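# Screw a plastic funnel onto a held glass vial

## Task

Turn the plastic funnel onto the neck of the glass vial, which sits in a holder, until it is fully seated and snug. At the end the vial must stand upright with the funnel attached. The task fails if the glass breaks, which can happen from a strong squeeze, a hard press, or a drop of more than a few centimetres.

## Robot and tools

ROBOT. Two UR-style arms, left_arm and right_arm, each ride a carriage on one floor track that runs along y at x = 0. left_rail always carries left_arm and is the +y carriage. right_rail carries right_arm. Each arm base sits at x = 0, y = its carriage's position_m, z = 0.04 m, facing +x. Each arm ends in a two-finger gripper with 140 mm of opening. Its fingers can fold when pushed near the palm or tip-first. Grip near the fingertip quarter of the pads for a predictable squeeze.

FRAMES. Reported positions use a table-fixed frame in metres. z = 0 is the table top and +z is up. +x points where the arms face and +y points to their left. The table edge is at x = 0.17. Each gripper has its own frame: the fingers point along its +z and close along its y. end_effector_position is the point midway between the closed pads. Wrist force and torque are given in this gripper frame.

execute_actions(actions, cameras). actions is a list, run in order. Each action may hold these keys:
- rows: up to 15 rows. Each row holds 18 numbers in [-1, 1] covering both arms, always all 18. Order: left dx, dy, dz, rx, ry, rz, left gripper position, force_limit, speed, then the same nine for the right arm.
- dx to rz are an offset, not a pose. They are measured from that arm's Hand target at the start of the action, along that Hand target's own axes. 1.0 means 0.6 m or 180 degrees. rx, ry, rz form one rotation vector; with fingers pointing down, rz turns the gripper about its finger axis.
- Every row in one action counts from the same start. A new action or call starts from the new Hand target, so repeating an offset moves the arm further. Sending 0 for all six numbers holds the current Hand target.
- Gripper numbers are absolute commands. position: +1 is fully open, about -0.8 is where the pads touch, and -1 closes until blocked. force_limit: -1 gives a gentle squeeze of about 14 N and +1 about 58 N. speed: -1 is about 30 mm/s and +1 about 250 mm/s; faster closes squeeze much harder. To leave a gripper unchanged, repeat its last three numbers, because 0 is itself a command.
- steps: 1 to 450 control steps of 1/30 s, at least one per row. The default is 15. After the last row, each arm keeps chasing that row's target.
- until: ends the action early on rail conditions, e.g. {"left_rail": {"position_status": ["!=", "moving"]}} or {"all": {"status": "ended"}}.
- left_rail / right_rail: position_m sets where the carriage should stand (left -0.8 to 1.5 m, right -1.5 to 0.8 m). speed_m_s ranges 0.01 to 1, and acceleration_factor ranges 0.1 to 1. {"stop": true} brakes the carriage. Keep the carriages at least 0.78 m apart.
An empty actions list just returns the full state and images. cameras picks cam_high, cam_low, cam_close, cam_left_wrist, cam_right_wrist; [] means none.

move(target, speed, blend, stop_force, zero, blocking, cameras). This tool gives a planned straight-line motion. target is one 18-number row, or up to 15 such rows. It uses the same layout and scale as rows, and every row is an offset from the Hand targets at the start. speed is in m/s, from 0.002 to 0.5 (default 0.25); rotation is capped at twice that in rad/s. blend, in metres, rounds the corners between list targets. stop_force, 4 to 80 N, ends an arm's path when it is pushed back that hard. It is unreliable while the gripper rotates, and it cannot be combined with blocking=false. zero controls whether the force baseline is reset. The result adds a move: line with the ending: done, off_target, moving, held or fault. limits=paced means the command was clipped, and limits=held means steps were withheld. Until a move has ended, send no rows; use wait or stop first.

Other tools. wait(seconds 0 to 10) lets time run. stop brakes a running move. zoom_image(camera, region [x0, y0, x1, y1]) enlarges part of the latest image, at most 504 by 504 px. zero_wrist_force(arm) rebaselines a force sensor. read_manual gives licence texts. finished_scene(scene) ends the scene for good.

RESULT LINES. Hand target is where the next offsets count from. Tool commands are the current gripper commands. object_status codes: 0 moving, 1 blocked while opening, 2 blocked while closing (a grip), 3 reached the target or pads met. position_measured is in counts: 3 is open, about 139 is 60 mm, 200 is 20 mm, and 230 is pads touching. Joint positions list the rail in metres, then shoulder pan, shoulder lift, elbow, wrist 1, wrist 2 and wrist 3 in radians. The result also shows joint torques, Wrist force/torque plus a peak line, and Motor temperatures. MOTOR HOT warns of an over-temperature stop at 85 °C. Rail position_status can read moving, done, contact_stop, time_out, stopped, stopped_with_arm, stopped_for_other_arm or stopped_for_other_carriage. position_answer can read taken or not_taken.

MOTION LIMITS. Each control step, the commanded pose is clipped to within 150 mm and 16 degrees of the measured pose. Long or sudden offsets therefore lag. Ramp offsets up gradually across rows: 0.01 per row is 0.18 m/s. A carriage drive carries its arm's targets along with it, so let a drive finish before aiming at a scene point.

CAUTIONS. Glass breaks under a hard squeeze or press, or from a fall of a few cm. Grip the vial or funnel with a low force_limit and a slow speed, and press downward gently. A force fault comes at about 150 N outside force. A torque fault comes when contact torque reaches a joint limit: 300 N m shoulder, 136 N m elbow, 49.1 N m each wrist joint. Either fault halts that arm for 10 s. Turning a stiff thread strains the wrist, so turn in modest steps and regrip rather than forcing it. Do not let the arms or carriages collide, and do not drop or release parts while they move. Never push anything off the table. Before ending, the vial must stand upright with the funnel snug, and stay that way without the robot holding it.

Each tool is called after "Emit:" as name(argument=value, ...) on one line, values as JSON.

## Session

Emit:
execute_actions(actions=[])

Emit:
zoom_image(camera="cam_high", region=[100, 150, 400, 340])

Scene clock: 0.00 s.
left_arm: end_effector_position=(+0.3563, +0.4786, +0.5790) position_measured=3 object_status=3 end_effector_quat_wxyz=(+0.000, +0.000, +1.000, +0.000) | right_arm: end_effector_position=(+0.3563, -0.3214, +0.5790) position_measured=3 object_status=3 end_effector_quat_wxyz=(+0.000, +0.000, +1.000, +0.000)
Joint positions: left_arm=[0.4 -0.28 -2.157 1.821 -1.235 -1.571 -0.281] | right_arm=[-0.4 -0.28 -2.157 1.821 -1.235 -1.571 -0.281]
Joint velocities: within noise
Joint torques (N m): no reading
Motor temperatures (°C): left_arm=[32 34 35 36 38 37] | right_arm=[33 29 34 39 35 38]
Wrist force (N): no reading
Wrist torque (N m): no reading
Wrist force, peak (N): no reading
Hand target: left_arm +0.3563, +0.4786, +0.5790; +0.000, +0.000, +1.000, +0.000 | right_arm +0.3563, -0.3214, +0.5790; +0.000, +0.000, +1.000, +0.000
Tool commands: left_gripper/position=+1.0 left_gripper/force_limit=+1.0 left_gripper/speed=+1.0 right_gripper/position=+1.0 right_gripper/force_limit=+1.0 right_gripper/speed=+1.0
left_rail: position_m=0.400 position_status=done
right_rail: position_m=-0.400 position_status=done

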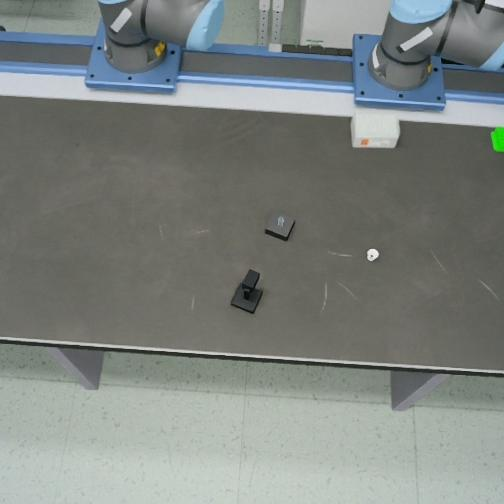

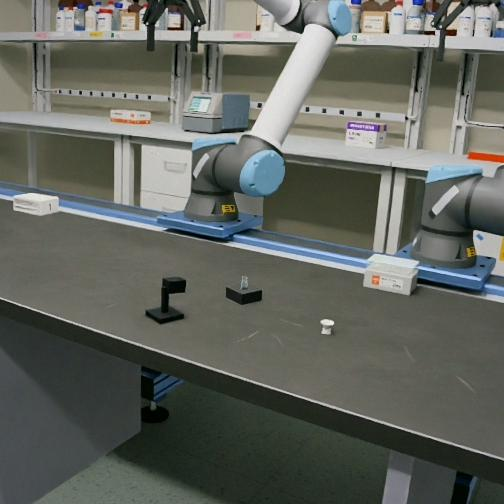

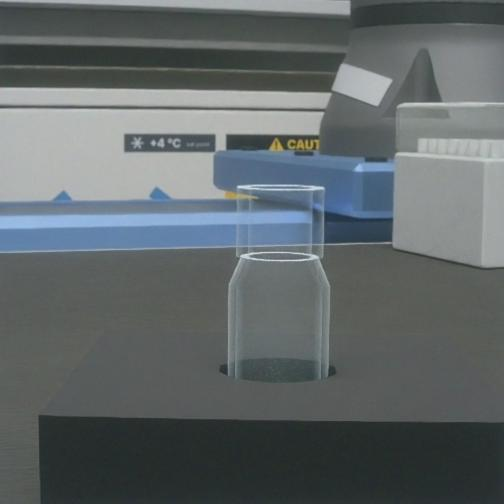

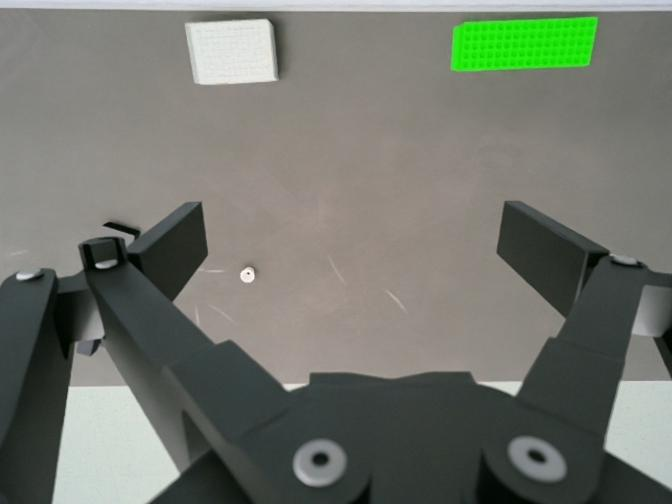

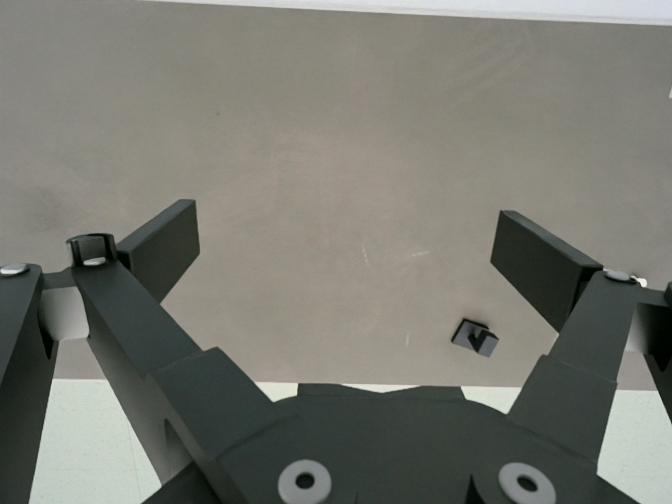

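Scaled by 1.680 from the camera's 504x504 image, which has a finer 720x720 frame.

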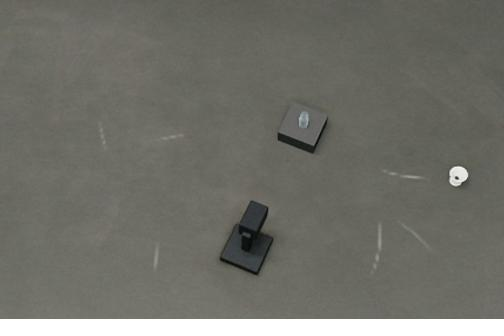

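Emit:
move(target=[-0.465,-0.289,0.698,0,0,0,1,1,1,0,0,0,0,0,0,1,1,1], speed=0.3, cameras=["cam_left_wrist","cam_low"])

Emit:
zoom_image(camera="cam_left_wrist", region=[250, 130, 450, 280])

Scene clock: 3.53 s.
left_arm: end_effector_position=(+0.6353, +0.3052, +0.1603) position_measured=3 object_status=3 end_effector_quat_wxyz=(+0.000, +0.000, +1.000, +0.000) | right_arm: end_effector_position=(+0.3563, -0.3214, +0.5790) position_measured=3 object_status=3 end_effector_quat_wxyz=(+0.000, +0.000, +1.000, +0.000)
Joint positions: left_arm=[0.4 -0.423 -1.517 2.136 -2.19 -1.571 -0.423] | right_arm=[-0.4 -0.28 -2.157 1.821 -1.235 -1.571 -0.281]
Joint torques (N m): left_arm=[11.2 -26.33 -49.96 -7.28 -2.68 1.72] | right_arm=[-2.68 2.46 -43.04 -4.25 0.24 -0.02]
Wrist force (N): left_arm=[0.4 1.1 -0.6] | right_arm=[0.1 0.3 -0.3]
Wrist torque (N m): left_arm=[0.28 -0.10 0.04] | right_arm=[0.08 -0.03 0.00]
Wrist force, peak (N): left_arm=[1.8 1.5 -2.7] | right_arm=[-0.3 0.0 -0.9]
Hand target: left_arm +0.6354, +0.3052, +0.1602; +0.000, +0.000, +1.000, +0.000 | right_arm +0.3563, -0.3214, +0.5790; +0.000, +0.000, +1.000, +0.000
Off the commanded pose: left_arm 0.000 m, 0 deg | right_arm 0.000 m, 0 deg.
left_rail: position_m=0.400 position_status=done
right_rail: position_m=-0.400 position_status=done
move: done
Images, in order: cam_low, cam_left_wrist.

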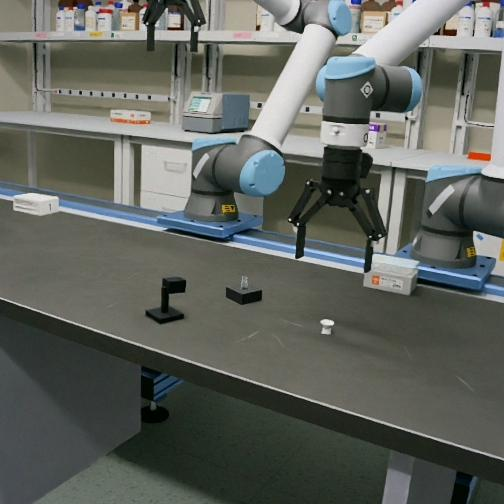

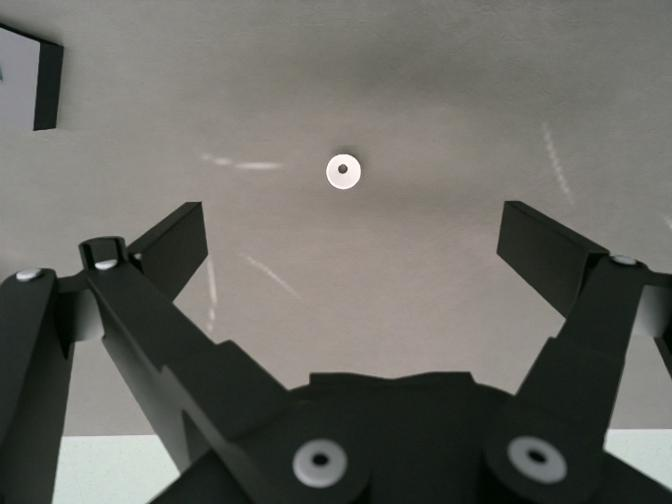

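Scaled by 2.520 from the camera's 672x504 image, which has a finer 960x720 frame.

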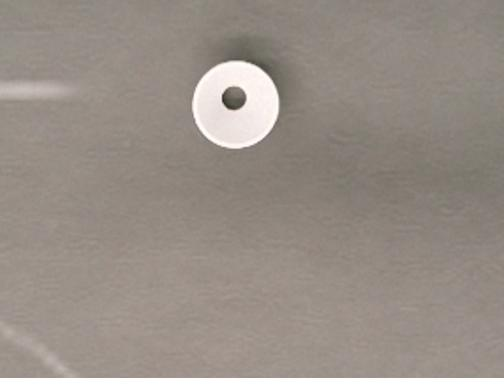

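Emit:
move(target=[[0,0,0,0,0,-0.5,0,1,0,0,0,0,0,0,0,1,1,1],[0,0,0,0,0,-1,0,1,0,0,0,0,0,0,0,1,1,1]], speed=0.5, blend=0.001, cameras=["cam_left_wrist"])

Emit:
zoom_image(camera="cam_left_wrist", region=[250, 130, 450, 280])

Emit:
move(target=[0,0,0.12,0,0,-0.5,0,1,0,0,0,0,0,0,0,1,1,1], speed=0.45, cameras=["cam_left_wrist"])

Emit:
zoom_image(camera="cam_left_wrist", region=[250, 130, 450, 280])

Scene clock: 9.37 s.
left_arm: end_effector_position=(+0.6354, +0.3052, +0.1602) position_measured=129 object_status=3 end_effector_quat_wxyz=(+0.000, +1.000, +0.000, +0.000) | right_arm: end_effector_position=(+0.3563, -0.3214, +0.5790) position_measured=3 object_status=3 end_effector_quat_wxyz=(+0.000, +0.000, +1.000, +0.000)
Joint positions: left_arm=[0.4 -0.423 -1.517 2.136 -2.19 -1.571 -3.564] | right_arm=[-0.4 -0.28 -2.157 1.821 -1.235 -1.571 -0.28]
Joint torques (N m): left_arm=[-9.41 -70.78 -28.71 -3.23 2.67 -2.13] | right_arm=[-3.56 3.87 -40.2 -3.26 0.44 0.12]
Wrist force (N): left_arm=[-0.5 0.9 -0.1] | right_arm=[0.2 -0.1 -0.1]
Wrist torque (N m): left_arm=[0.26 0.11 0.04] | right_arm=[-0.01 -0.05 0.00]
Wrist force, peak (N): left_arm=[-0.1 1.6 -0.4] | right_arm=[0.6 0.4 -0.9]
Hand target: left_arm +0.6354, +0.3052, +0.1602; +0.000, +1.000, +0.000, +0.000 | right_arm +0.3563, -0.3214, +0.5790; +0.000, +0.000, +1.000, +0.000
Off the commanded pose: left_arm 0.000 m, 0 deg | right_arm 0.000 m, 0 deg.
left_rail: position_m=0.400 position_status=done
right_rail: position_m=-0.400 position_status=done
move: done; blend cut to 0 m at target 1
Images, in order: cam_left_wrist.

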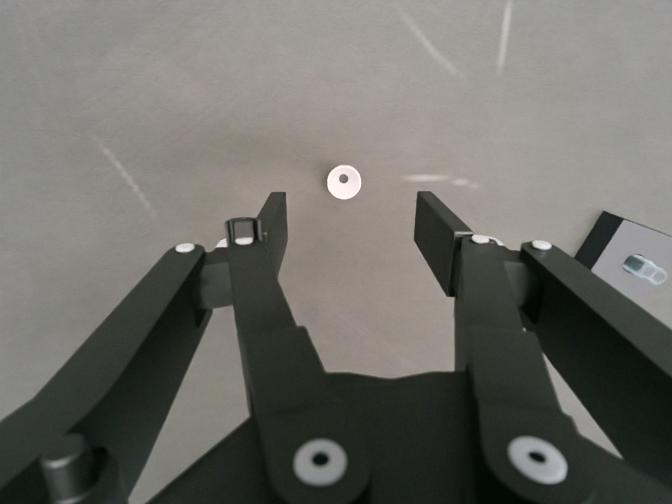

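Scaled by 2.520 from the camera's 672x504 image, which has a finer 960x720 frame.

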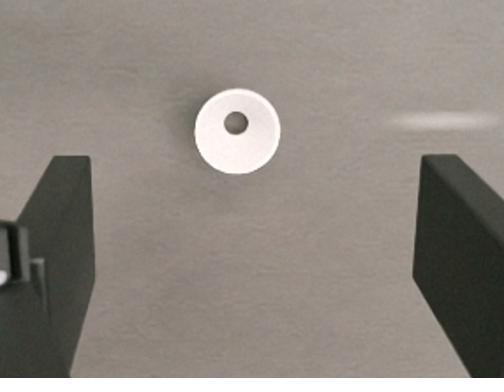

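Scene clock: 11.80 s.
left_arm: end_effector_position=(+0.6354, +0.3052, +0.0882) position_measured=129 object_status=3 end_effector_quat_wxyz=(+0.000, +0.707, +0.707, +0.000) | right_arm: end_effector_position=(+0.3563, -0.3214, +0.5790) position_measured=3 object_status=3 end_effector_quat_wxyz=(+0.000, +0.000, +1.000, +0.000)
Joint positions: left_arm=[0.4 -0.423 -1.426 2.197 -2.342 -1.571 -5.135] | right_arm=[-0.4 -0.28 -2.157 1.821 -1.235 -1.571 -0.28]
Joint torques (N m): left_arm=[-9.81 -31.17 -23.93 -7.41 2.84 -2.82] | right_arm=[-3.08 5.67 -38.94 -2.88 0.2 -0.05]
Wrist force (N): left_arm=[-0.3 0.6 -0.3] | right_arm=[0.3 -0.4 -0.1]
Wrist torque (N m): left_arm=[0.16 0.05 0.01] | right_arm=[-0.09 -0.06 0.00]
Wrist force, peak (N): left_arm=[-0.1 1.7 -0.7] | right_arm=[0.4 0.5 -0.8]
Hand target: left_arm +0.6354, +0.3052, +0.0882; +0.000, +0.707, +0.707, +0.000 | right_arm +0.3563, -0.3214, +0.5790; +0.000, +0.000, +1.000, +0.000
Off the commanded pose: left_arm 0.000 m, 0 deg | right_arm 0.000 m, 0 deg.
left_rail: position_m=0.400 position_status=done
right_rail: position_m=-0.400 position_status=done
move: done
Images, in order: cam_left_wrist.

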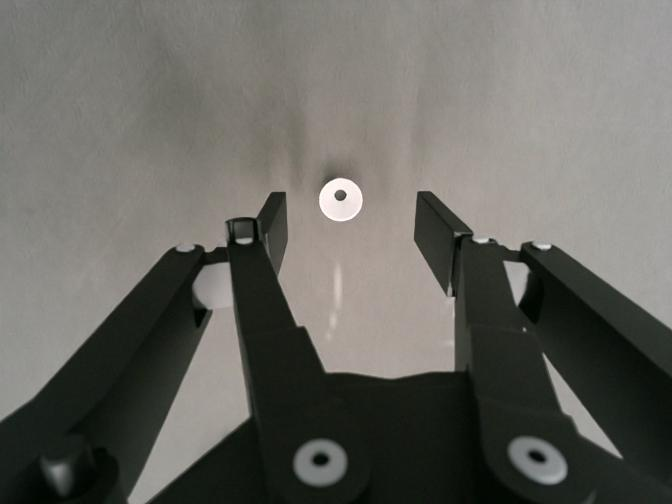

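Scaled by 2.520 from the camera's 672x504 image, which has a finer 960x720 frame.

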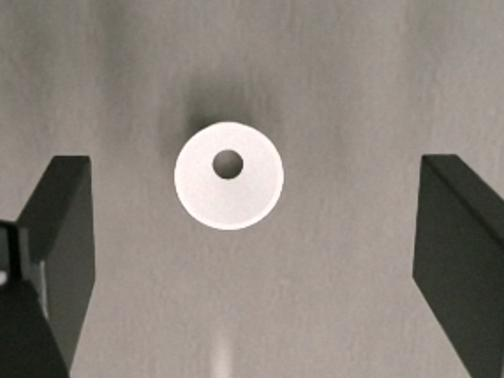

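Emit:
move(target=[-0.0005,-0.0067,0.0703,0,0,0,0,1,0,0,0,0,0,0,0,1,1,1], speed=0.1, cameras=["cam_left_wrist"])

Emit:
zoom_image(camera="cam_left_wrist", region=[250, 130, 450, 280])

Emit:
execute_actions(actions=[{"rows":[[0,0,0,0,0,0,-1,-0.5,-1,0,0,0,0,0,0,1,1,1]],"steps":75}], cameras=["cam_left_wrist"])

Emit:
zoom_image(camera="cam_left_wrist", region=[250, 130, 450, 280])

Scene clock: 13.93 s.
left_arm: end_effector_position=(+0.6314, +0.3049, +0.0461) position_measured=129 object_status=3 end_effector_quat_wxyz=(+0.000, +0.707, +0.707, +0.000) | right_arm: end_effector_position=(+0.3563, -0.3214, +0.5790) position_measured=3 object_status=3 end_effector_quat_wxyz=(+0.000, +0.000, +1.000, +0.000)
Joint positions: left_arm=[0.4 -0.426 -1.369 2.232 -2.434 -1.571 -5.138] | right_arm=[-0.4 -0.28 -2.157 1.821 -1.235 -1.571 -0.281]
Joint torques (N m): left_arm=[-8.77 -33.6 -20.79 -7.58 2.04 -3.09] | right_arm=[-4.91 6.33 -39.72 -2.21 0.35 0.12]
Wrist force (N): left_arm=[0.1 1.0 -0.4] | right_arm=[0.3 0.1 -0.5]
Wrist torque (N m): left_arm=[0.25 -0.04 0.00] | right_arm=[0.03 -0.07 0.01]
Wrist force, peak (N): left_arm=[-0.3 1.3 -1.7] | right_arm=[0.8 0.1 -0.5]
Hand target: left_arm +0.6314, +0.3049, +0.0461; +0.000, +0.707, +0.707, +0.000 | right_arm +0.3563, -0.3214, +0.5790; +0.000, +0.000, +1.000, +0.000
Off the commanded pose: left_arm 0.000 m, 0 deg | right_arm 0.000 m, 0 deg.
left_rail: position_m=0.400 position_status=done
right_rail: position_m=-0.400 position_status=done
move: done
Images, in order: cam_left_wrist.

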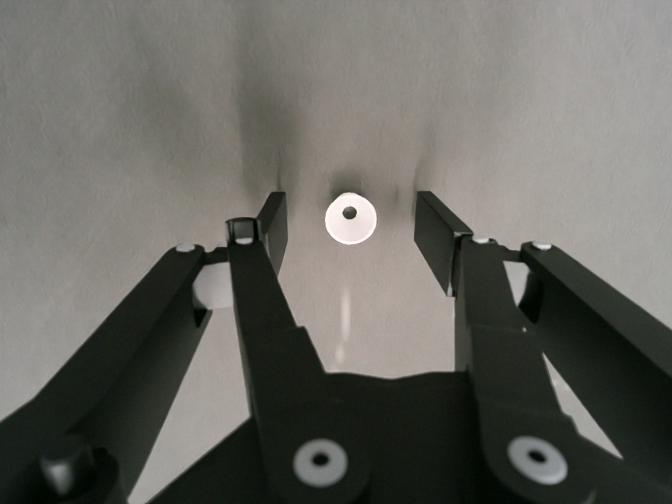

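Scaled by 2.520 from the camera's 672x504 image, which has a finer 960x720 frame.

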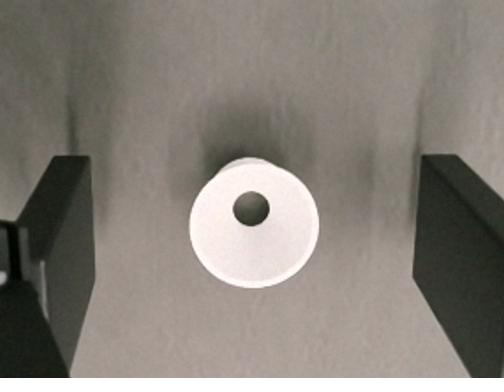

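Scene clock: 16.63 s.
left_arm: end_effector_position=(+0.6314, +0.3049, +0.0460) position_measured=194 object_status=2 end_effector_quat_wxyz=(+0.000, +0.707, +0.707, +0.000) | right_arm: end_effector_position=(+0.3563, -0.3214, +0.5790) position_measured=3 object_status=3 end_effector_quat_wxyz=(+0.000, +0.000, +1.000, +0.000)
Joint positions: left_arm=[0.4 -0.426 -1.369 2.232 -2.434 -1.571 -5.138] | right_arm=[-0.4 -0.28 -2.157 1.821 -1.235 -1.571 -0.28]
Joint torques (N m): left_arm=[-7.78 -33.16 -28.85 -5.64 2.07 -2.52] | right_arm=[-5.48 6.53 -39.95 -1.99 0.25 -0.15]
Wrist force (N): left_arm=[0.0 0.3 -4.9] | right_arm=[-0.5 -0.3 -0.7]
Wrist torque (N m): left_arm=[0.18 0.00 0.00] | right_arm=[-0.05 0.11 0.00]
Wrist force, peak (N): left_arm=[-0.1 0.4 -5.5] | right_arm=[0.5 0.3 -1.0]
Hand target: left_arm +0.6314, +0.3049, +0.0461; +0.000, +0.707, +0.707, +0.000 | right_arm +0.3563, -0.3214, +0.5790; +0.000, +0.000, +1.000, +0.000
Off the commanded pose: left_arm 0.000 m, 0 deg | right_arm 0.000 m, 0 deg.
left_rail: position_m=0.400 position_status=done
right_rail: position_m=-0.400 position_status=done
Images, in order: cam_left_wrist.

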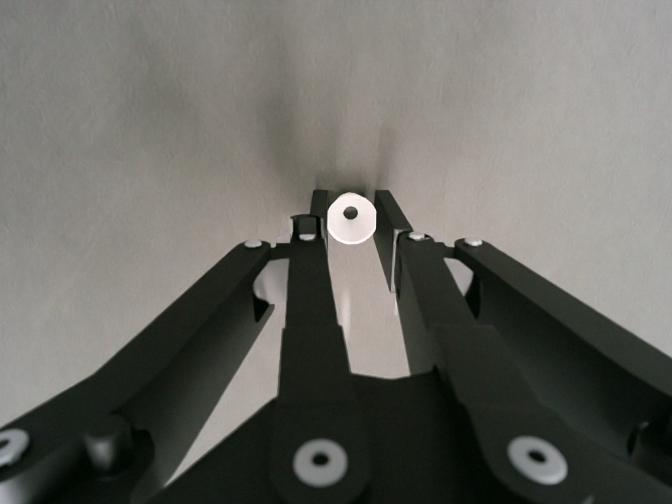

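Scaled by 2.520 from the camera's 672x504 image, which has a finer 960x720 frame.

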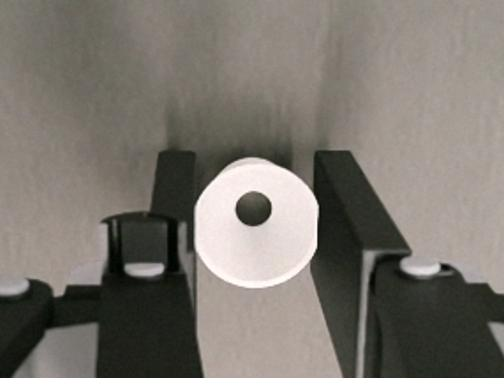

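Emit:
move(target=[[0,0,-0.1,0,0,0,-1,-0.5,-1,0,0,0,0,0,0,1,1,1],[-0.4015,-0.119,-0.232,0,0,0,-1,-0.5,-1,0,0,0,0,0,0,1,1,1]], speed=[0.08,0.18], blend=0.03, cameras=["cam_left_wrist","cam_high"])

Emit:
zoom_image(camera="cam_left_wrist", region=[250, 100, 450, 250])

Emit:
move(target=[0,0,0,0,0,0.5,-1,-0.5,-1,0,0,0,0,0,0,1,1,1], speed=0.45, cameras=["cam_left_wrist"])

Emit:
zoom_image(camera="cam_left_wrist", region=[250, 100, 450, 250])

Emit:
move(target=[0,0,0,0,0,0.5,-1,-0.5,-1,0,0,0,0,0,0,1,1,1], speed=0.45, cameras=["cam_left_wrist"])

Emit:
zoom_image(camera="cam_left_wrist", region=[250, 100, 450, 250])

Scene clock: 20.83 s.
left_arm: end_effector_position=(+0.5600, +0.0641, +0.1853) position_measured=194 object_status=2 end_effector_quat_wxyz=(+0.000, +0.707, +0.707, +0.000) | right_arm: end_effector_position=(+0.3563, -0.3214, +0.5790) position_measured=3 object_status=3 end_effector_quat_wxyz=(+0.000, +0.000, +1.000, +0.000)
Joint positions: left_arm=[0.4 -0.81 -1.526 2.093 -2.138 -1.571 -5.523] | right_arm=[-0.4 -0.28 -2.157 1.821 -1.235 -1.571 -0.28]
Joint torques (N m): left_arm=[-11.4 -27.83 -51.54 -3.02 3.01 -2.99] | right_arm=[-3.52 5.93 -40.31 -2.18 0.26 0.06]
Wrist force (N): left_arm=[0.0 0.4 -0.5] | right_arm=[0.2 -0.2 -0.1]
Wrist torque (N m): left_arm=[0.11 0.00 0.05] | right_arm=[-0.05 -0.05 0.00]
Wrist force, peak (N): left_arm=[0.0 0.7 -5.0] | right_arm=[0.7 -0.2 -0.7]
Hand target: left_arm +0.5600, +0.0640, +0.1853; +0.000, +0.707, +0.707, +0.000 | right_arm +0.3563, -0.3214, +0.5790; +0.000, +0.000, +1.000, +0.000
Off the commanded pose: left_arm 0.000 m, 0 deg | right_arm 0.000 m, 0 deg.
left_rail: position_m=0.400 position_status=done
right_rail: position_m=-0.400 position_status=done
move: done
Images, in order: cam_high, cam_left_wrist.

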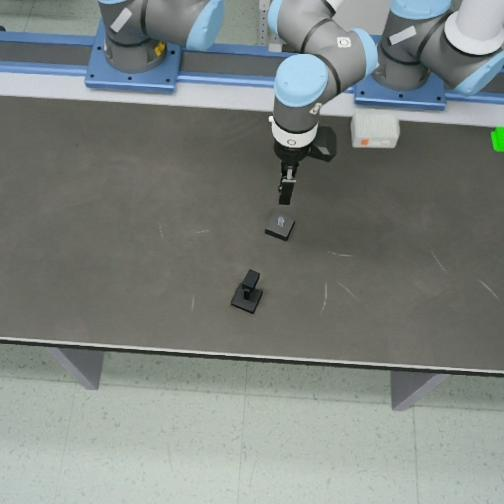

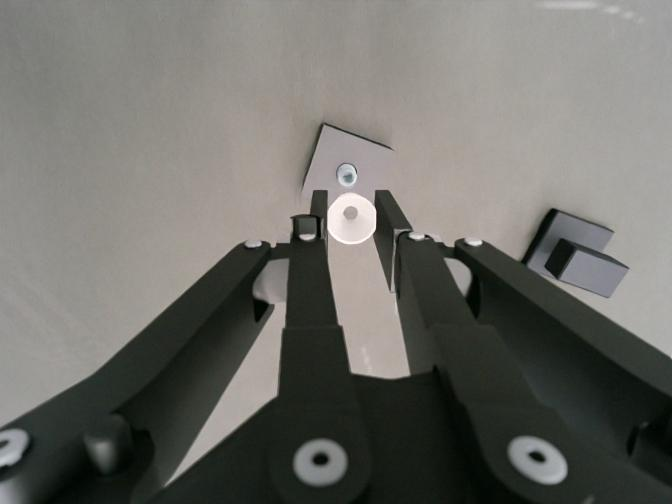

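Scaled by 2.520 from the camera's 672x504 image, which has a finer 960x720 frame.

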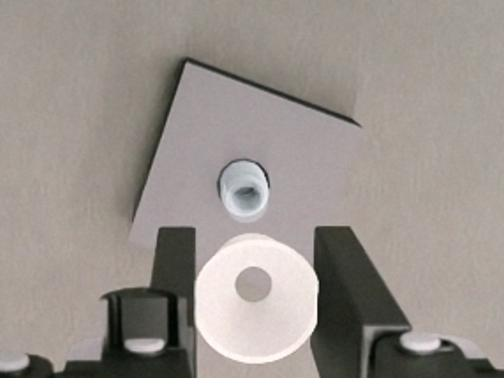

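Scene clock: 23.27 s.
left_arm: end_effector_position=(+0.5599, +0.0640, +0.1853) position_measured=194 object_status=2 end_effector_quat_wxyz=(+0.000, +1.000, +0.000, +0.000) | right_arm: end_effector_position=(+0.3563, -0.3214, +0.5790) position_measured=3 object_status=3 end_effector_quat_wxyz=(+0.000, +0.000, +1.000, +0.000)
Joint positions: left_arm=[0.4 -0.81 -1.526 2.093 -2.138 -1.571 -3.952] | right_arm=[-0.4 -0.28 -2.157 1.821 -1.235 -1.571 -0.281]
Joint torques (N m): left_arm=[10.27 -29.34 -51.83 -2.79 -3.4 1.6] | right_arm=[-4.92 6.78 -40.56 -2.07 0.27 -0.1]
Wrist force (N): left_arm=[-0.2 0.9 0.0] | right_arm=[-0.3 -0.1 -0.2]
Wrist torque (N m): left_arm=[0.23 0.02 0.04] | right_arm=[-0.02 0.08 0.00]
Wrist force, peak (N): left_arm=[0.3 1.5 -0.1] | right_arm=[0.5 -0.7 -0.6]
Hand target: left_arm +0.5600, +0.0640, +0.1853; +0.000, +1.000, +0.000, +0.000 | right_arm +0.3563, -0.3214, +0.5790; +0.000, +0.000, +1.000, +0.000
Off the commanded pose: left_arm 0.000 m, 0 deg | right_arm 0.000 m, 0 deg.
left_rail: position_m=0.400 position_status=done
right_rail: position_m=-0.400 position_status=done
move: done
Images, in order: cam_left_wrist.

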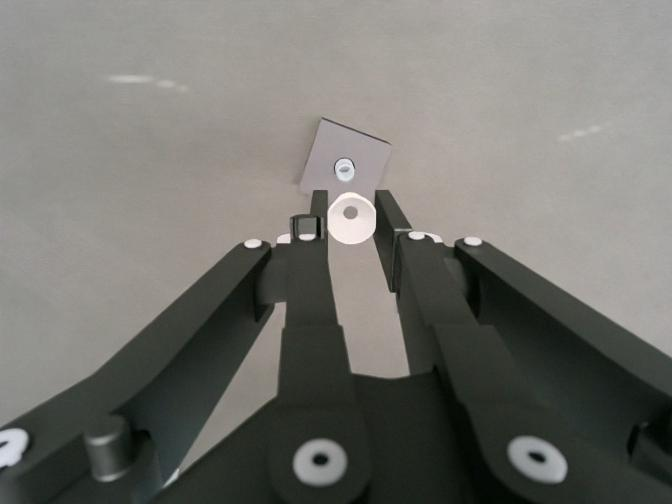

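Scaled by 2.520 from the camera's 672x504 image, which has a finer 960x720 frame.

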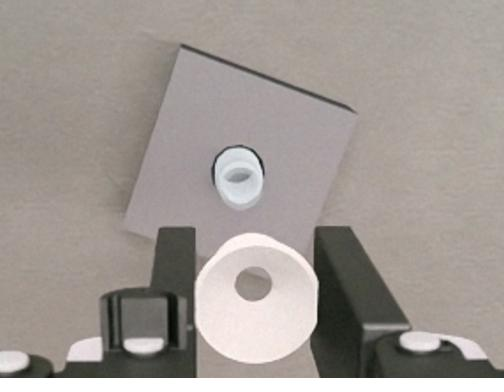

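Scene clock: 25.70 s.
left_arm: end_effector_position=(+0.5599, +0.0640, +0.1853) position_measured=194 object_status=2 end_effector_quat_wxyz=(+0.000, +0.707, -0.707, +0.000) | right_arm: end_effector_position=(+0.3563, -0.3214, +0.5790) position_measured=3 object_status=3 end_effector_quat_wxyz=(+0.000, +0.000, +1.000, +0.000)
Joint positions: left_arm=[0.4 -0.81 -1.526 2.093 -2.138 -1.571 -2.381] | right_arm=[-0.4 -0.28 -2.157 1.821 -1.235 -1.571 -0.281]
Joint torques (N m): left_arm=[8.94 -27.14 -52.12 -3.21 -3.03 1.96] | right_arm=[-3.76 7.04 -40.61 -2.16 0.11 -0.1]
Wrist force (N): left_arm=[-0.3 0.9 0.0] | right_arm=[0.4 0.2 -0.2]
Wrist torque (N m): left_arm=[0.23 0.08 0.03] | right_arm=[0.05 -0.08 0.00]
Wrist force, peak (N): left_arm=[-0.3 1.3 -0.1] | right_arm=[0.4 0.1 -0.9]
Hand target: left_arm +0.5600, +0.0640, +0.1853; +0.000, +0.707, -0.707, +0.000 | right_arm +0.3563, -0.3214, +0.5790; +0.000, +0.000, +1.000, +0.000
Off the commanded pose: left_arm 0.000 m, 0 deg | right_arm 0.000 m, 0 deg.
left_rail: position_m=0.400 position_status=done
right_rail: position_m=-0.400 position_status=done
move: done
Images, in order: cam_left_wrist.

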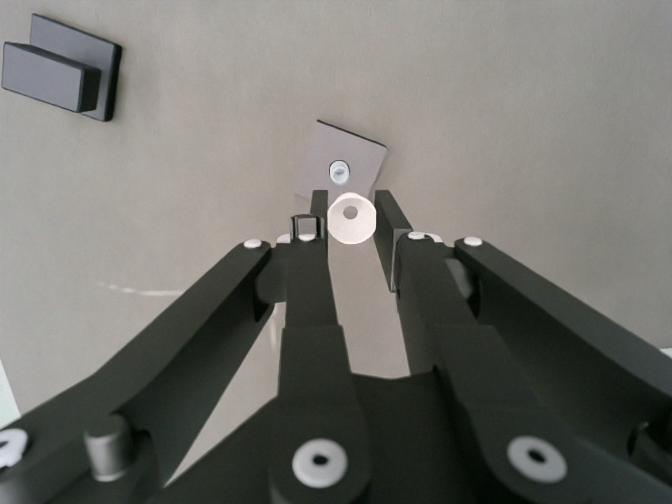

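Scaled by 2.520 from the camera's 672x504 image, which has a finer 960x720 frame.

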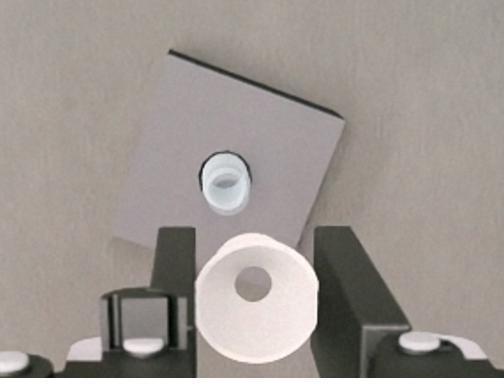

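Emit:
move(target=[0.0013,-0.0045,0.132,0,0,0,-1,-0.5,-1,0,0,0,0,0,0,1,1,1], speed=0.15, cameras=["cam_close","cam_low"])

Emit:
move(target=[0,0,0,0,0,-0.5,-1,-0.5,-1,0,0,0,0,0,0,1,1,1], speed=0.45, cameras=["cam_close","cam_low"])

Emit:
zoom_image(camera="cam_low", region=[200, 230, 290, 310])

Emit:
move(target=[0,0,0,0,0,-0.5,-1,-0.5,-1,0,0,0,0,0,0,1,1,1], speed=0.45, cameras=["cam_close","cam_low"])

Emit:
zoom_image(camera="cam_low", region=[200, 230, 290, 310])

Scene clock: 28.00 s.
left_arm: end_effector_position=(+0.5627, +0.0632, +0.1061) position_measured=194 object_status=2 end_effector_quat_wxyz=(+0.000, +0.707, -0.707, +0.000) | right_arm: end_effector_position=(+0.3563, -0.3214, +0.5790) position_measured=3 object_status=3 end_effector_quat_wxyz=(+0.000, +0.000, +1.000, +0.000)
Joint positions: left_arm=[0.4 -0.808 -1.43 2.159 -2.3 -1.571 -2.379] | right_arm=[-0.4 -0.28 -2.157 1.821 -1.235 -1.571 -0.281]
Joint torques (N m): left_arm=[10.26 -32.1 -23.71 -7.84 -2.81 1.37] | right_arm=[-3.61 8.38 -40.66 -2.2 0.17 -0.15]
Wrist force (N): left_arm=[-0.4 1.2 -0.4] | right_arm=[-0.1 -0.3 -0.3]
Wrist torque (N m): left_arm=[0.29 0.08 0.02] | right_arm=[-0.06 0.01 0.00]
Wrist force, peak (N): left_arm=[-0.2 1.0 -2.2] | right_arm=[0.7 0.4 -0.7]
Hand target: left_arm +0.5627, +0.0632, +0.1061; +0.000, +0.707, -0.707, +0.000 | right_arm +0.3563, -0.3214, +0.5790; +0.000, +0.000, +1.000, +0.000
Off the commanded pose: left_arm 0.000 m, 0 deg | right_arm 0.000 m, 0 deg.
left_rail: position_m=0.400 position_status=done
right_rail: position_m=-0.400 position_status=done
move: done
Images, in order: cam_low, cam_close.

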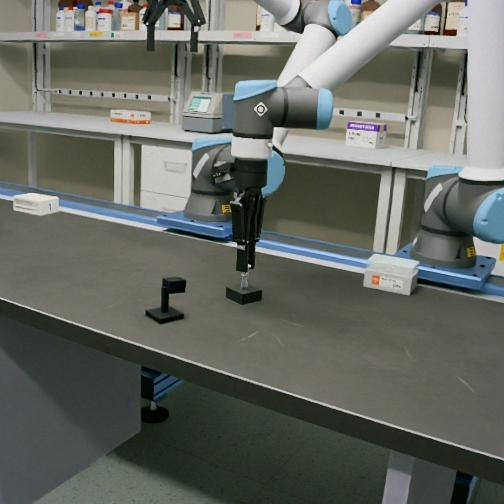

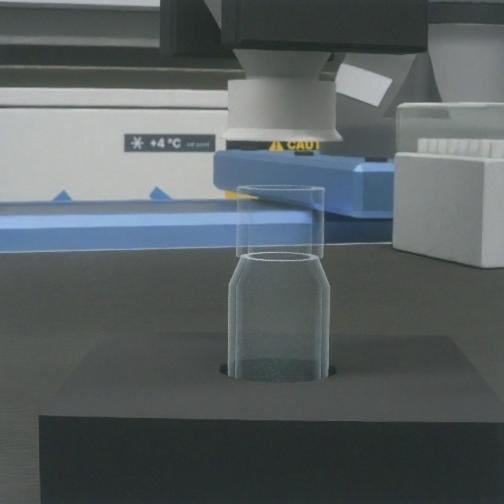

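Scene clock: 30.43 s.
left_arm: end_effector_position=(+0.5627, +0.0632, +0.1060) position_measured=194 object_status=2 end_effector_quat_wxyz=(+0.000, +1.000, +0.000, +0.000) | right_arm: end_effector_position=(+0.3563, -0.3214, +0.5790) position_measured=3 object_status=3 end_effector_quat_wxyz=(+0.000, +0.000, +1.000, +0.000)
Joint positions: left_arm=[0.4 -0.808 -1.43 2.159 -2.3 -1.571 -3.95] | right_arm=[-0.4 -0.28 -2.157 1.821 -1.235 -1.571 -0.28]
Joint torques (N m): left_arm=[-7.6 -72.69 -26.21 -3.1 2.78 -2.53] | right_arm=[-3.98 7.12 -41.1 -2.07 0.56 -0.12]
Wrist force (N): left_arm=[-0.2 1.0 -0.2] | right_arm=[0.1 0.2 -0.4]
Wrist torque (N m): left_arm=[0.23 0.03 0.02] | right_arm=[0.05 -0.01 -0.01]
Wrist force, peak (N): left_arm=[-0.1 1.3 -0.3] | right_arm=[0.4 -0.2 -0.8]
Hand target: left_arm +0.5627, +0.0632, +0.1061; +0.000, +1.000, +0.000, +0.000 | right_arm +0.3563, -0.3214, +0.5790; +0.000, +0.000, +1.000, +0.000
Off the commanded pose: left_arm 0.000 m, 0 deg | right_arm 0.000 m, 0 deg.
left_rail: position_m=0.400 position_status=done
right_rail: position_m=-0.400 position_status=done
move: done
Images, in order: cam_low, cam_close.

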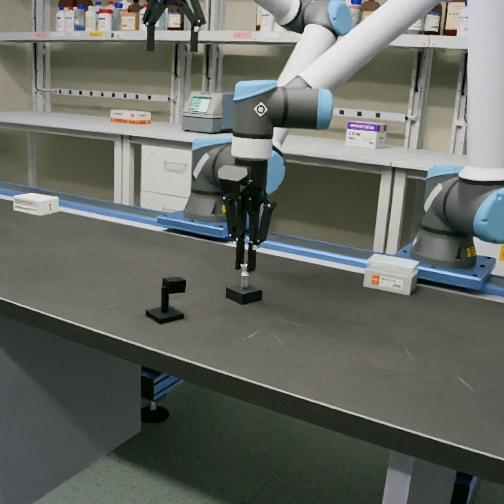

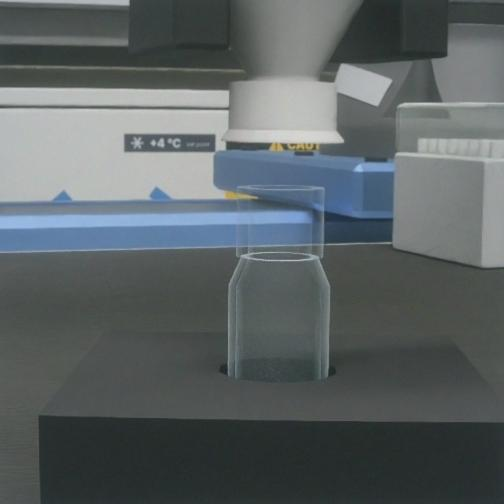

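Scaled by 5.600 from the camera's 504x504 image, which has a finer 720x720 frame.

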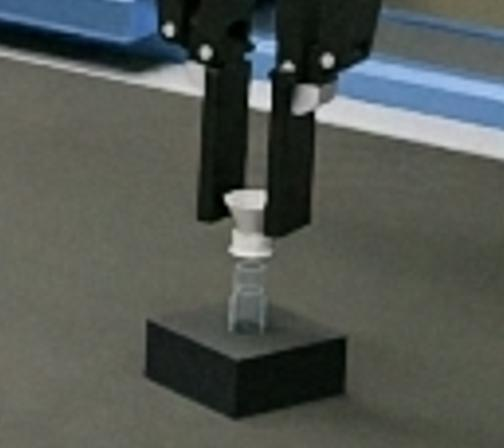

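Scene clock: 32.87 s.
left_arm: end_effector_position=(+0.5627, +0.0632, +0.1060) position_measured=194 object_status=2 end_effector_quat_wxyz=(+0.000, +0.707, +0.707, +0.000) | right_arm: end_effector_position=(+0.3563, -0.3214, +0.5790) position_measured=3 object_status=3 end_effector_quat_wxyz=(+0.000, +0.000, +1.000, +0.000)
Joint positions: left_arm=[0.4 -0.808 -1.43 2.159 -2.3 -1.571 -5.521] | right_arm=[-0.4 -0.28 -2.157 1.821 -1.235 -1.571 -0.281]
Joint torques (N m): left_arm=[-8.09 -73.38 -25.09 -3.26 2.69 -2.66] | right_arm=[-3.33 8.07 -41.55 -2.12 0.42 -0.19]
Wrist force (N): left_arm=[0.1 0.8 -0.1] | right_arm=[0.4 0.2 -0.7]
Wrist torque (N m): left_arm=[0.18 -0.04 0.03] | right_arm=[0.04 -0.07 0.00]
Wrist force, peak (N): left_arm=[-0.3 1.4 -0.1] | right_arm=[-0.3 -0.5 -0.7]
Hand target: left_arm +0.5627, +0.0632, +0.1061; +0.000, +0.707, +0.707, +0.000 | right_arm +0.3563, -0.3214, +0.5790; +0.000, +0.000, +1.000, +0.000
Off the commanded pose: left_arm 0.000 m, 0 deg | right_arm 0.000 m, 0 deg.
left_rail: position_m=0.400 position_status=done
right_rail: position_m=-0.400 position_status=done
move: done
Images, in order: cam_low, cam_close.

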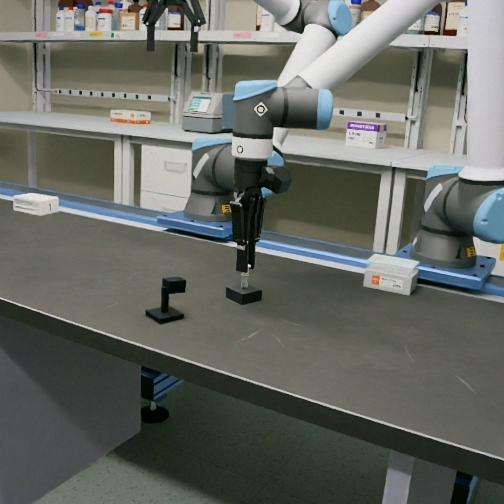

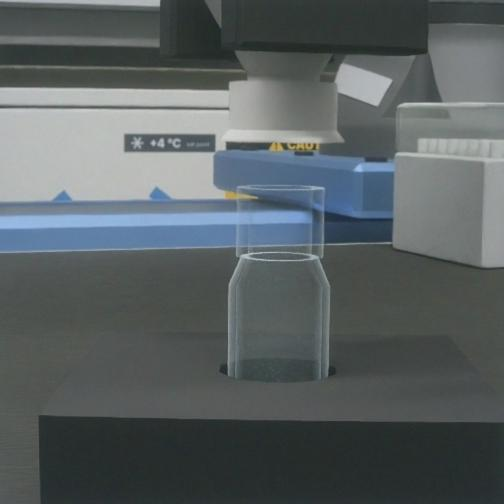

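Scaled by 5.600 from the camera's 504x504 image, which has a finer 720x720 frame.

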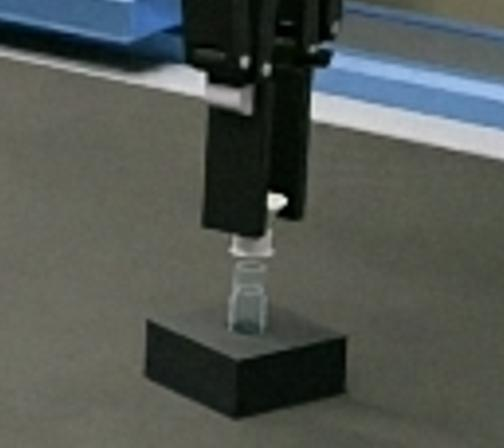

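Emit:
move(target=[0,0,0.02,0,0,0,-1,-0.5,-1,0,0,0,0,0,0,1,1,1], speed=0.012, stop_force=4, cameras=["cam_close"])

Scene clock: 36.33 s.
left_arm: end_effector_position=(+0.5627, +0.0632, +0.0941) position_measured=194 object_status=2 end_effector_quat_wxyz=(+0.000, +0.707, +0.707, +0.000) | right_arm: end_effector_position=(+0.3563, -0.3214, +0.5790) position_measured=3 object_status=3 end_effector_quat_wxyz=(+0.000, +0.000, +1.000, +0.000)
Joint positions: left_arm=[0.4 -0.808 -1.414 2.168 -2.325 -1.571 -5.521] | right_arm=[-0.4 -0.28 -2.157 1.821 -1.235 -1.571 -0.28]
Joint torques (N m): left_arm=[-7.4 -42.03 -28.25 -3.1 2.9 -2.52] | right_arm=[-3.98 6.79 -41.4 -2.19 0.38 -0.12]
Wrist force (N): left_arm=[-0.2 0.2 -4.9] | right_arm=[0.0 -0.3 -0.4]
Wrist torque (N m): left_arm=[0.12 0.00 0.03] | right_arm=[-0.07 -0.01 0.00]
Wrist force, peak (N): left_arm=[-0.2 0.4 -4.9] | right_arm=[0.3 -0.2 -1.0]
Hand target: left_arm +0.5627, +0.0632, +0.0942; +0.000, +0.707, +0.707, +0.000 | right_arm +0.3563, -0.3214, +0.5790; +0.000, +0.000, +1.000, +0.000
Off the commanded pose: left_arm 0.000 m, 0 deg | right_arm 0.000 m, 0 deg.
left_rail: position_m=0.400 position_status=done
right_rail: position_m=-0.400 position_status=done
move: contact (left_arm)
Images, in order: cam_close.

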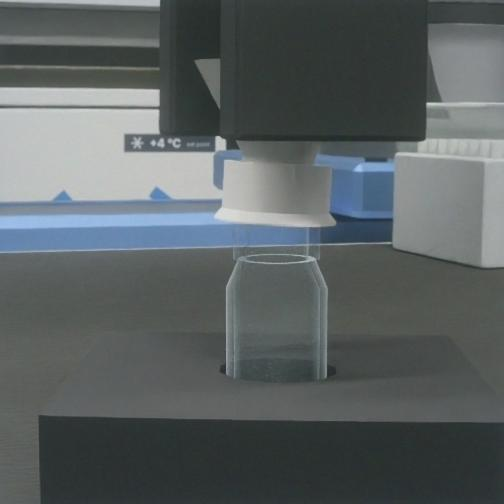

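Emit:
move(target=[[0,0,0.0012,0,0,0.5,-1,-0.5,-1,0,0,0,0,0,0,1,1,1],[0,0,0.0025,0,0,0.99,-1,-0.5,-1,0,0,0,0,0,0,1,1,1]], speed=0.35, blend=0.03, cameras=["cam_close"])

Emit:
move(target=[[0,0,0.0012,0,0,0.5,-1,-0.5,-1,0,0,0,0,0,0,1,1,1],[0,0,0.0025,0,0,0.99,-1,-0.5,-1,0,0,0,0,0,0,1,1,1]], speed=0.35, blend=0.03, cameras=["cam_close"])

Scene clock: 42.77 s.
left_arm: end_effector_position=(+0.5627, +0.0632, +0.0927) position_measured=194 object_status=2 end_effector_quat_wxyz=(+0.000, +0.718, -0.696, +0.000) | right_arm: end_effector_position=(+0.3563, -0.3214, +0.5790) position_measured=3 object_status=3 end_effector_quat_wxyz=(+0.000, +0.000, +1.000, +0.000)
Joint positions: left_arm=[0.4 -0.808 -1.412 2.169 -2.328 -1.571 -2.411] | right_arm=[-0.4 -0.28 -2.157 1.821 -1.235 -1.571 -0.28]
Joint torques (N m): left_arm=[9.42 -29.06 -42.84 -1.92 -3.25 1.7] | right_arm=[-4.05 6.52 -42.27 -2.16 0.39 0.06]
Wrist force (N): left_arm=[-0.3 0.5 -7.9] | right_arm=[0.0 -0.1 -0.4]
Wrist torque (N m): left_arm=[0.26 0.08 0.00] | right_arm=[-0.02 -0.01 0.00]
Wrist force, peak (N): left_arm=[0.1 0.1 -9.2] | right_arm=[0.1 0.0 -1.0]
Hand target: left_arm +0.5627, +0.0632, +0.0927; +0.000, +0.718, -0.696, +0.000 | right_arm +0.3563, -0.3214, +0.5790; +0.000, +0.000, +1.000, +0.000
Off the commanded pose: left_arm 0.000 m, 0 deg | right_arm 0.000 m, 0 deg.
left_rail: position_m=0.400 position_status=done
right_rail: position_m=-0.400 position_status=done
move: done; blend cut to 0 m at target 1
Images, in order: cam_close.

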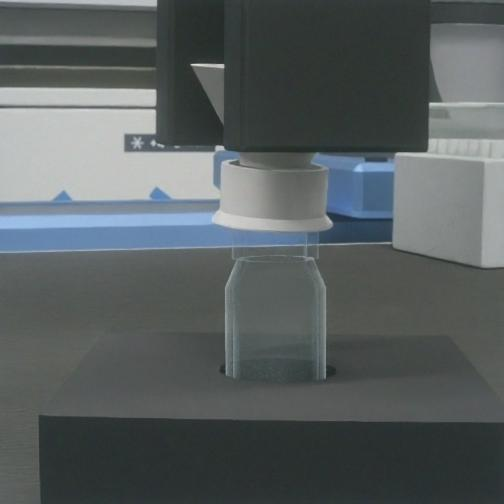

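Scene clock: 48.47 s.
left_arm: end_effector_position=(+0.5627, +0.0632, +0.0912) position_measured=194 object_status=2 end_effector_quat_wxyz=(+0.000, +0.685, +0.729, +0.000) | right_arm: end_effector_position=(+0.3563, -0.3214, +0.5790) position_measured=3 object_status=3 end_effector_quat_wxyz=(+0.000, +0.000, +1.000, +0.000)
Joint positions: left_arm=[0.4 -0.808 -1.41 2.17 -2.331 -1.571 0.7] | right_arm=[-0.4 -0.28 -2.157 1.821 -1.235 -1.571 -0.281]
Joint torques (N m): left_arm=[10.65 -26.29 -42.64 -1.86 -3.14 2.31] | right_arm=[-6.2 6.04 -42.97 -2.19 0.36 -0.04]
Wrist force (N): left_arm=[-0.4 0.7 -7.9] | right_arm=[0.4 0.4 0.1]
Wrist torque (N m): left_arm=[0.31 0.06 0.01] | right_arm=[0.09 -0.09 0.00]
Wrist force, peak (N): left_arm=[-0.4 0.6 -9.3] | right_arm=[1.0 -0.2 -0.3]
Hand target: left_arm +0.5627, +0.0632, +0.0912; +0.000, +0.685, +0.729, +0.000 | right_arm +0.3563, -0.3214, +0.5790; +0.000, +0.000, +1.000, +0.000
Off the commanded pose: left_arm 0.000 m, 0 deg | right_arm 0.000 m, 0 deg.
left_rail: position_m=0.400 position_status=done
right_rail: position_m=-0.400 position_status=done
move: done; blend cut to 0 m at target 1
Images, in order: cam_close.

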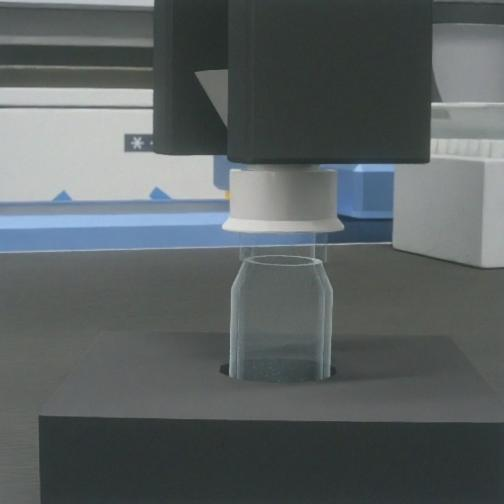

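Emit:
zoom_image(camera="cam_close", region=[180, 150, 380, 300])

Emit:
move(target=[0,0,0.0004,0,0,0.5,-1,-0.5,-1,0,0,0,0,0,0,1,1,1], speed=0.3, cameras=["cam_close"])

Emit:
zoom_image(camera="cam_close", region=[180, 150, 380, 300])

Scaled by 2.520 from the camera's 504x504 image, which has a finer 720x720 frame.

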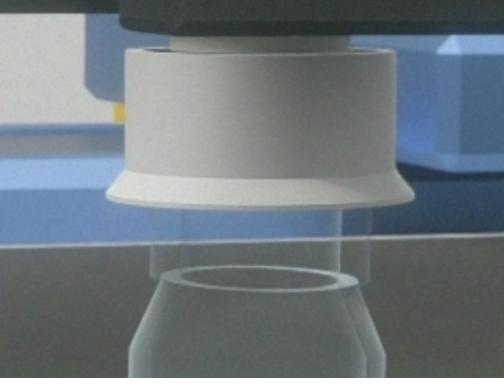

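Scene clock: 52.33 s.
left_arm: end_effector_position=(+0.5627, +0.0632, +0.0909) position_measured=194 object_status=2 end_effector_quat_wxyz=(+0.000, +1.000, +0.031, +0.000) | right_arm: end_effector_position=(+0.3563, -0.3214, +0.5790) position_measured=3 object_status=3 end_effector_quat_wxyz=(+0.000, +0.000, +1.000, +0.000)
Joint positions: left_arm=[0.4 -0.808 -1.41 2.17 -2.332 -1.571 2.27] | right_arm=[-0.4 -0.28 -2.157 1.821 -1.235 -1.571 -0.28]
Joint torques (N m): left_arm=[9.81 -31.76 -43.94 -2.76 -3.47 1.86] | right_arm=[-4.52 7.41 -43.56 -2.05 0.3 -0.14]
Wrist force (N): left_arm=[-0.6 0.3 -5.3] | right_arm=[0.0 -0.1 0.2]
Wrist torque (N m): left_arm=[0.28 0.07 0.02] | right_arm=[-0.03 -0.01 -0.01]
Wrist force, peak (N): left_arm=[-0.4 0.4 -8.6] | right_arm=[0.8 0.8 -0.1]
Hand target: left_arm +0.5627, +0.0632, +0.0910; +0.000, +1.000, +0.031, +0.000 | right_arm +0.3563, -0.3214, +0.5790; +0.000, +0.000, +1.000, +0.000
Off the commanded pose: left_arm 0.000 m, 0 deg | right_arm 0.000 m, 0 deg.
left_rail: position_m=0.400 position_status=done
right_rail: position_m=-0.400 position_status=done
move: done
Images, in order: cam_close.

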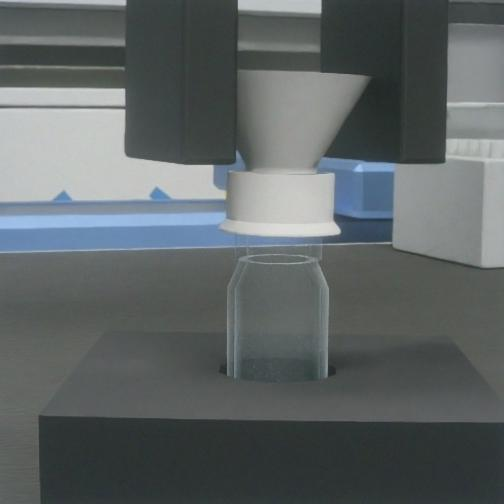

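Scaled by 2.520 from the camera's 504x504 image, which has a finer 720x720 frame.

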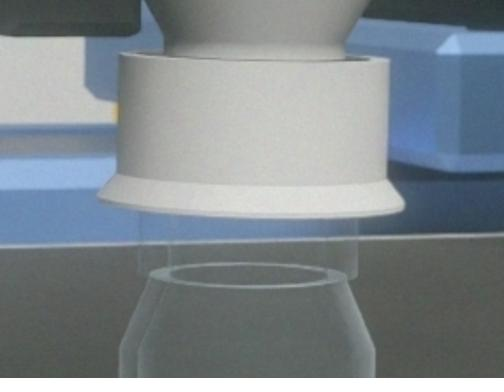

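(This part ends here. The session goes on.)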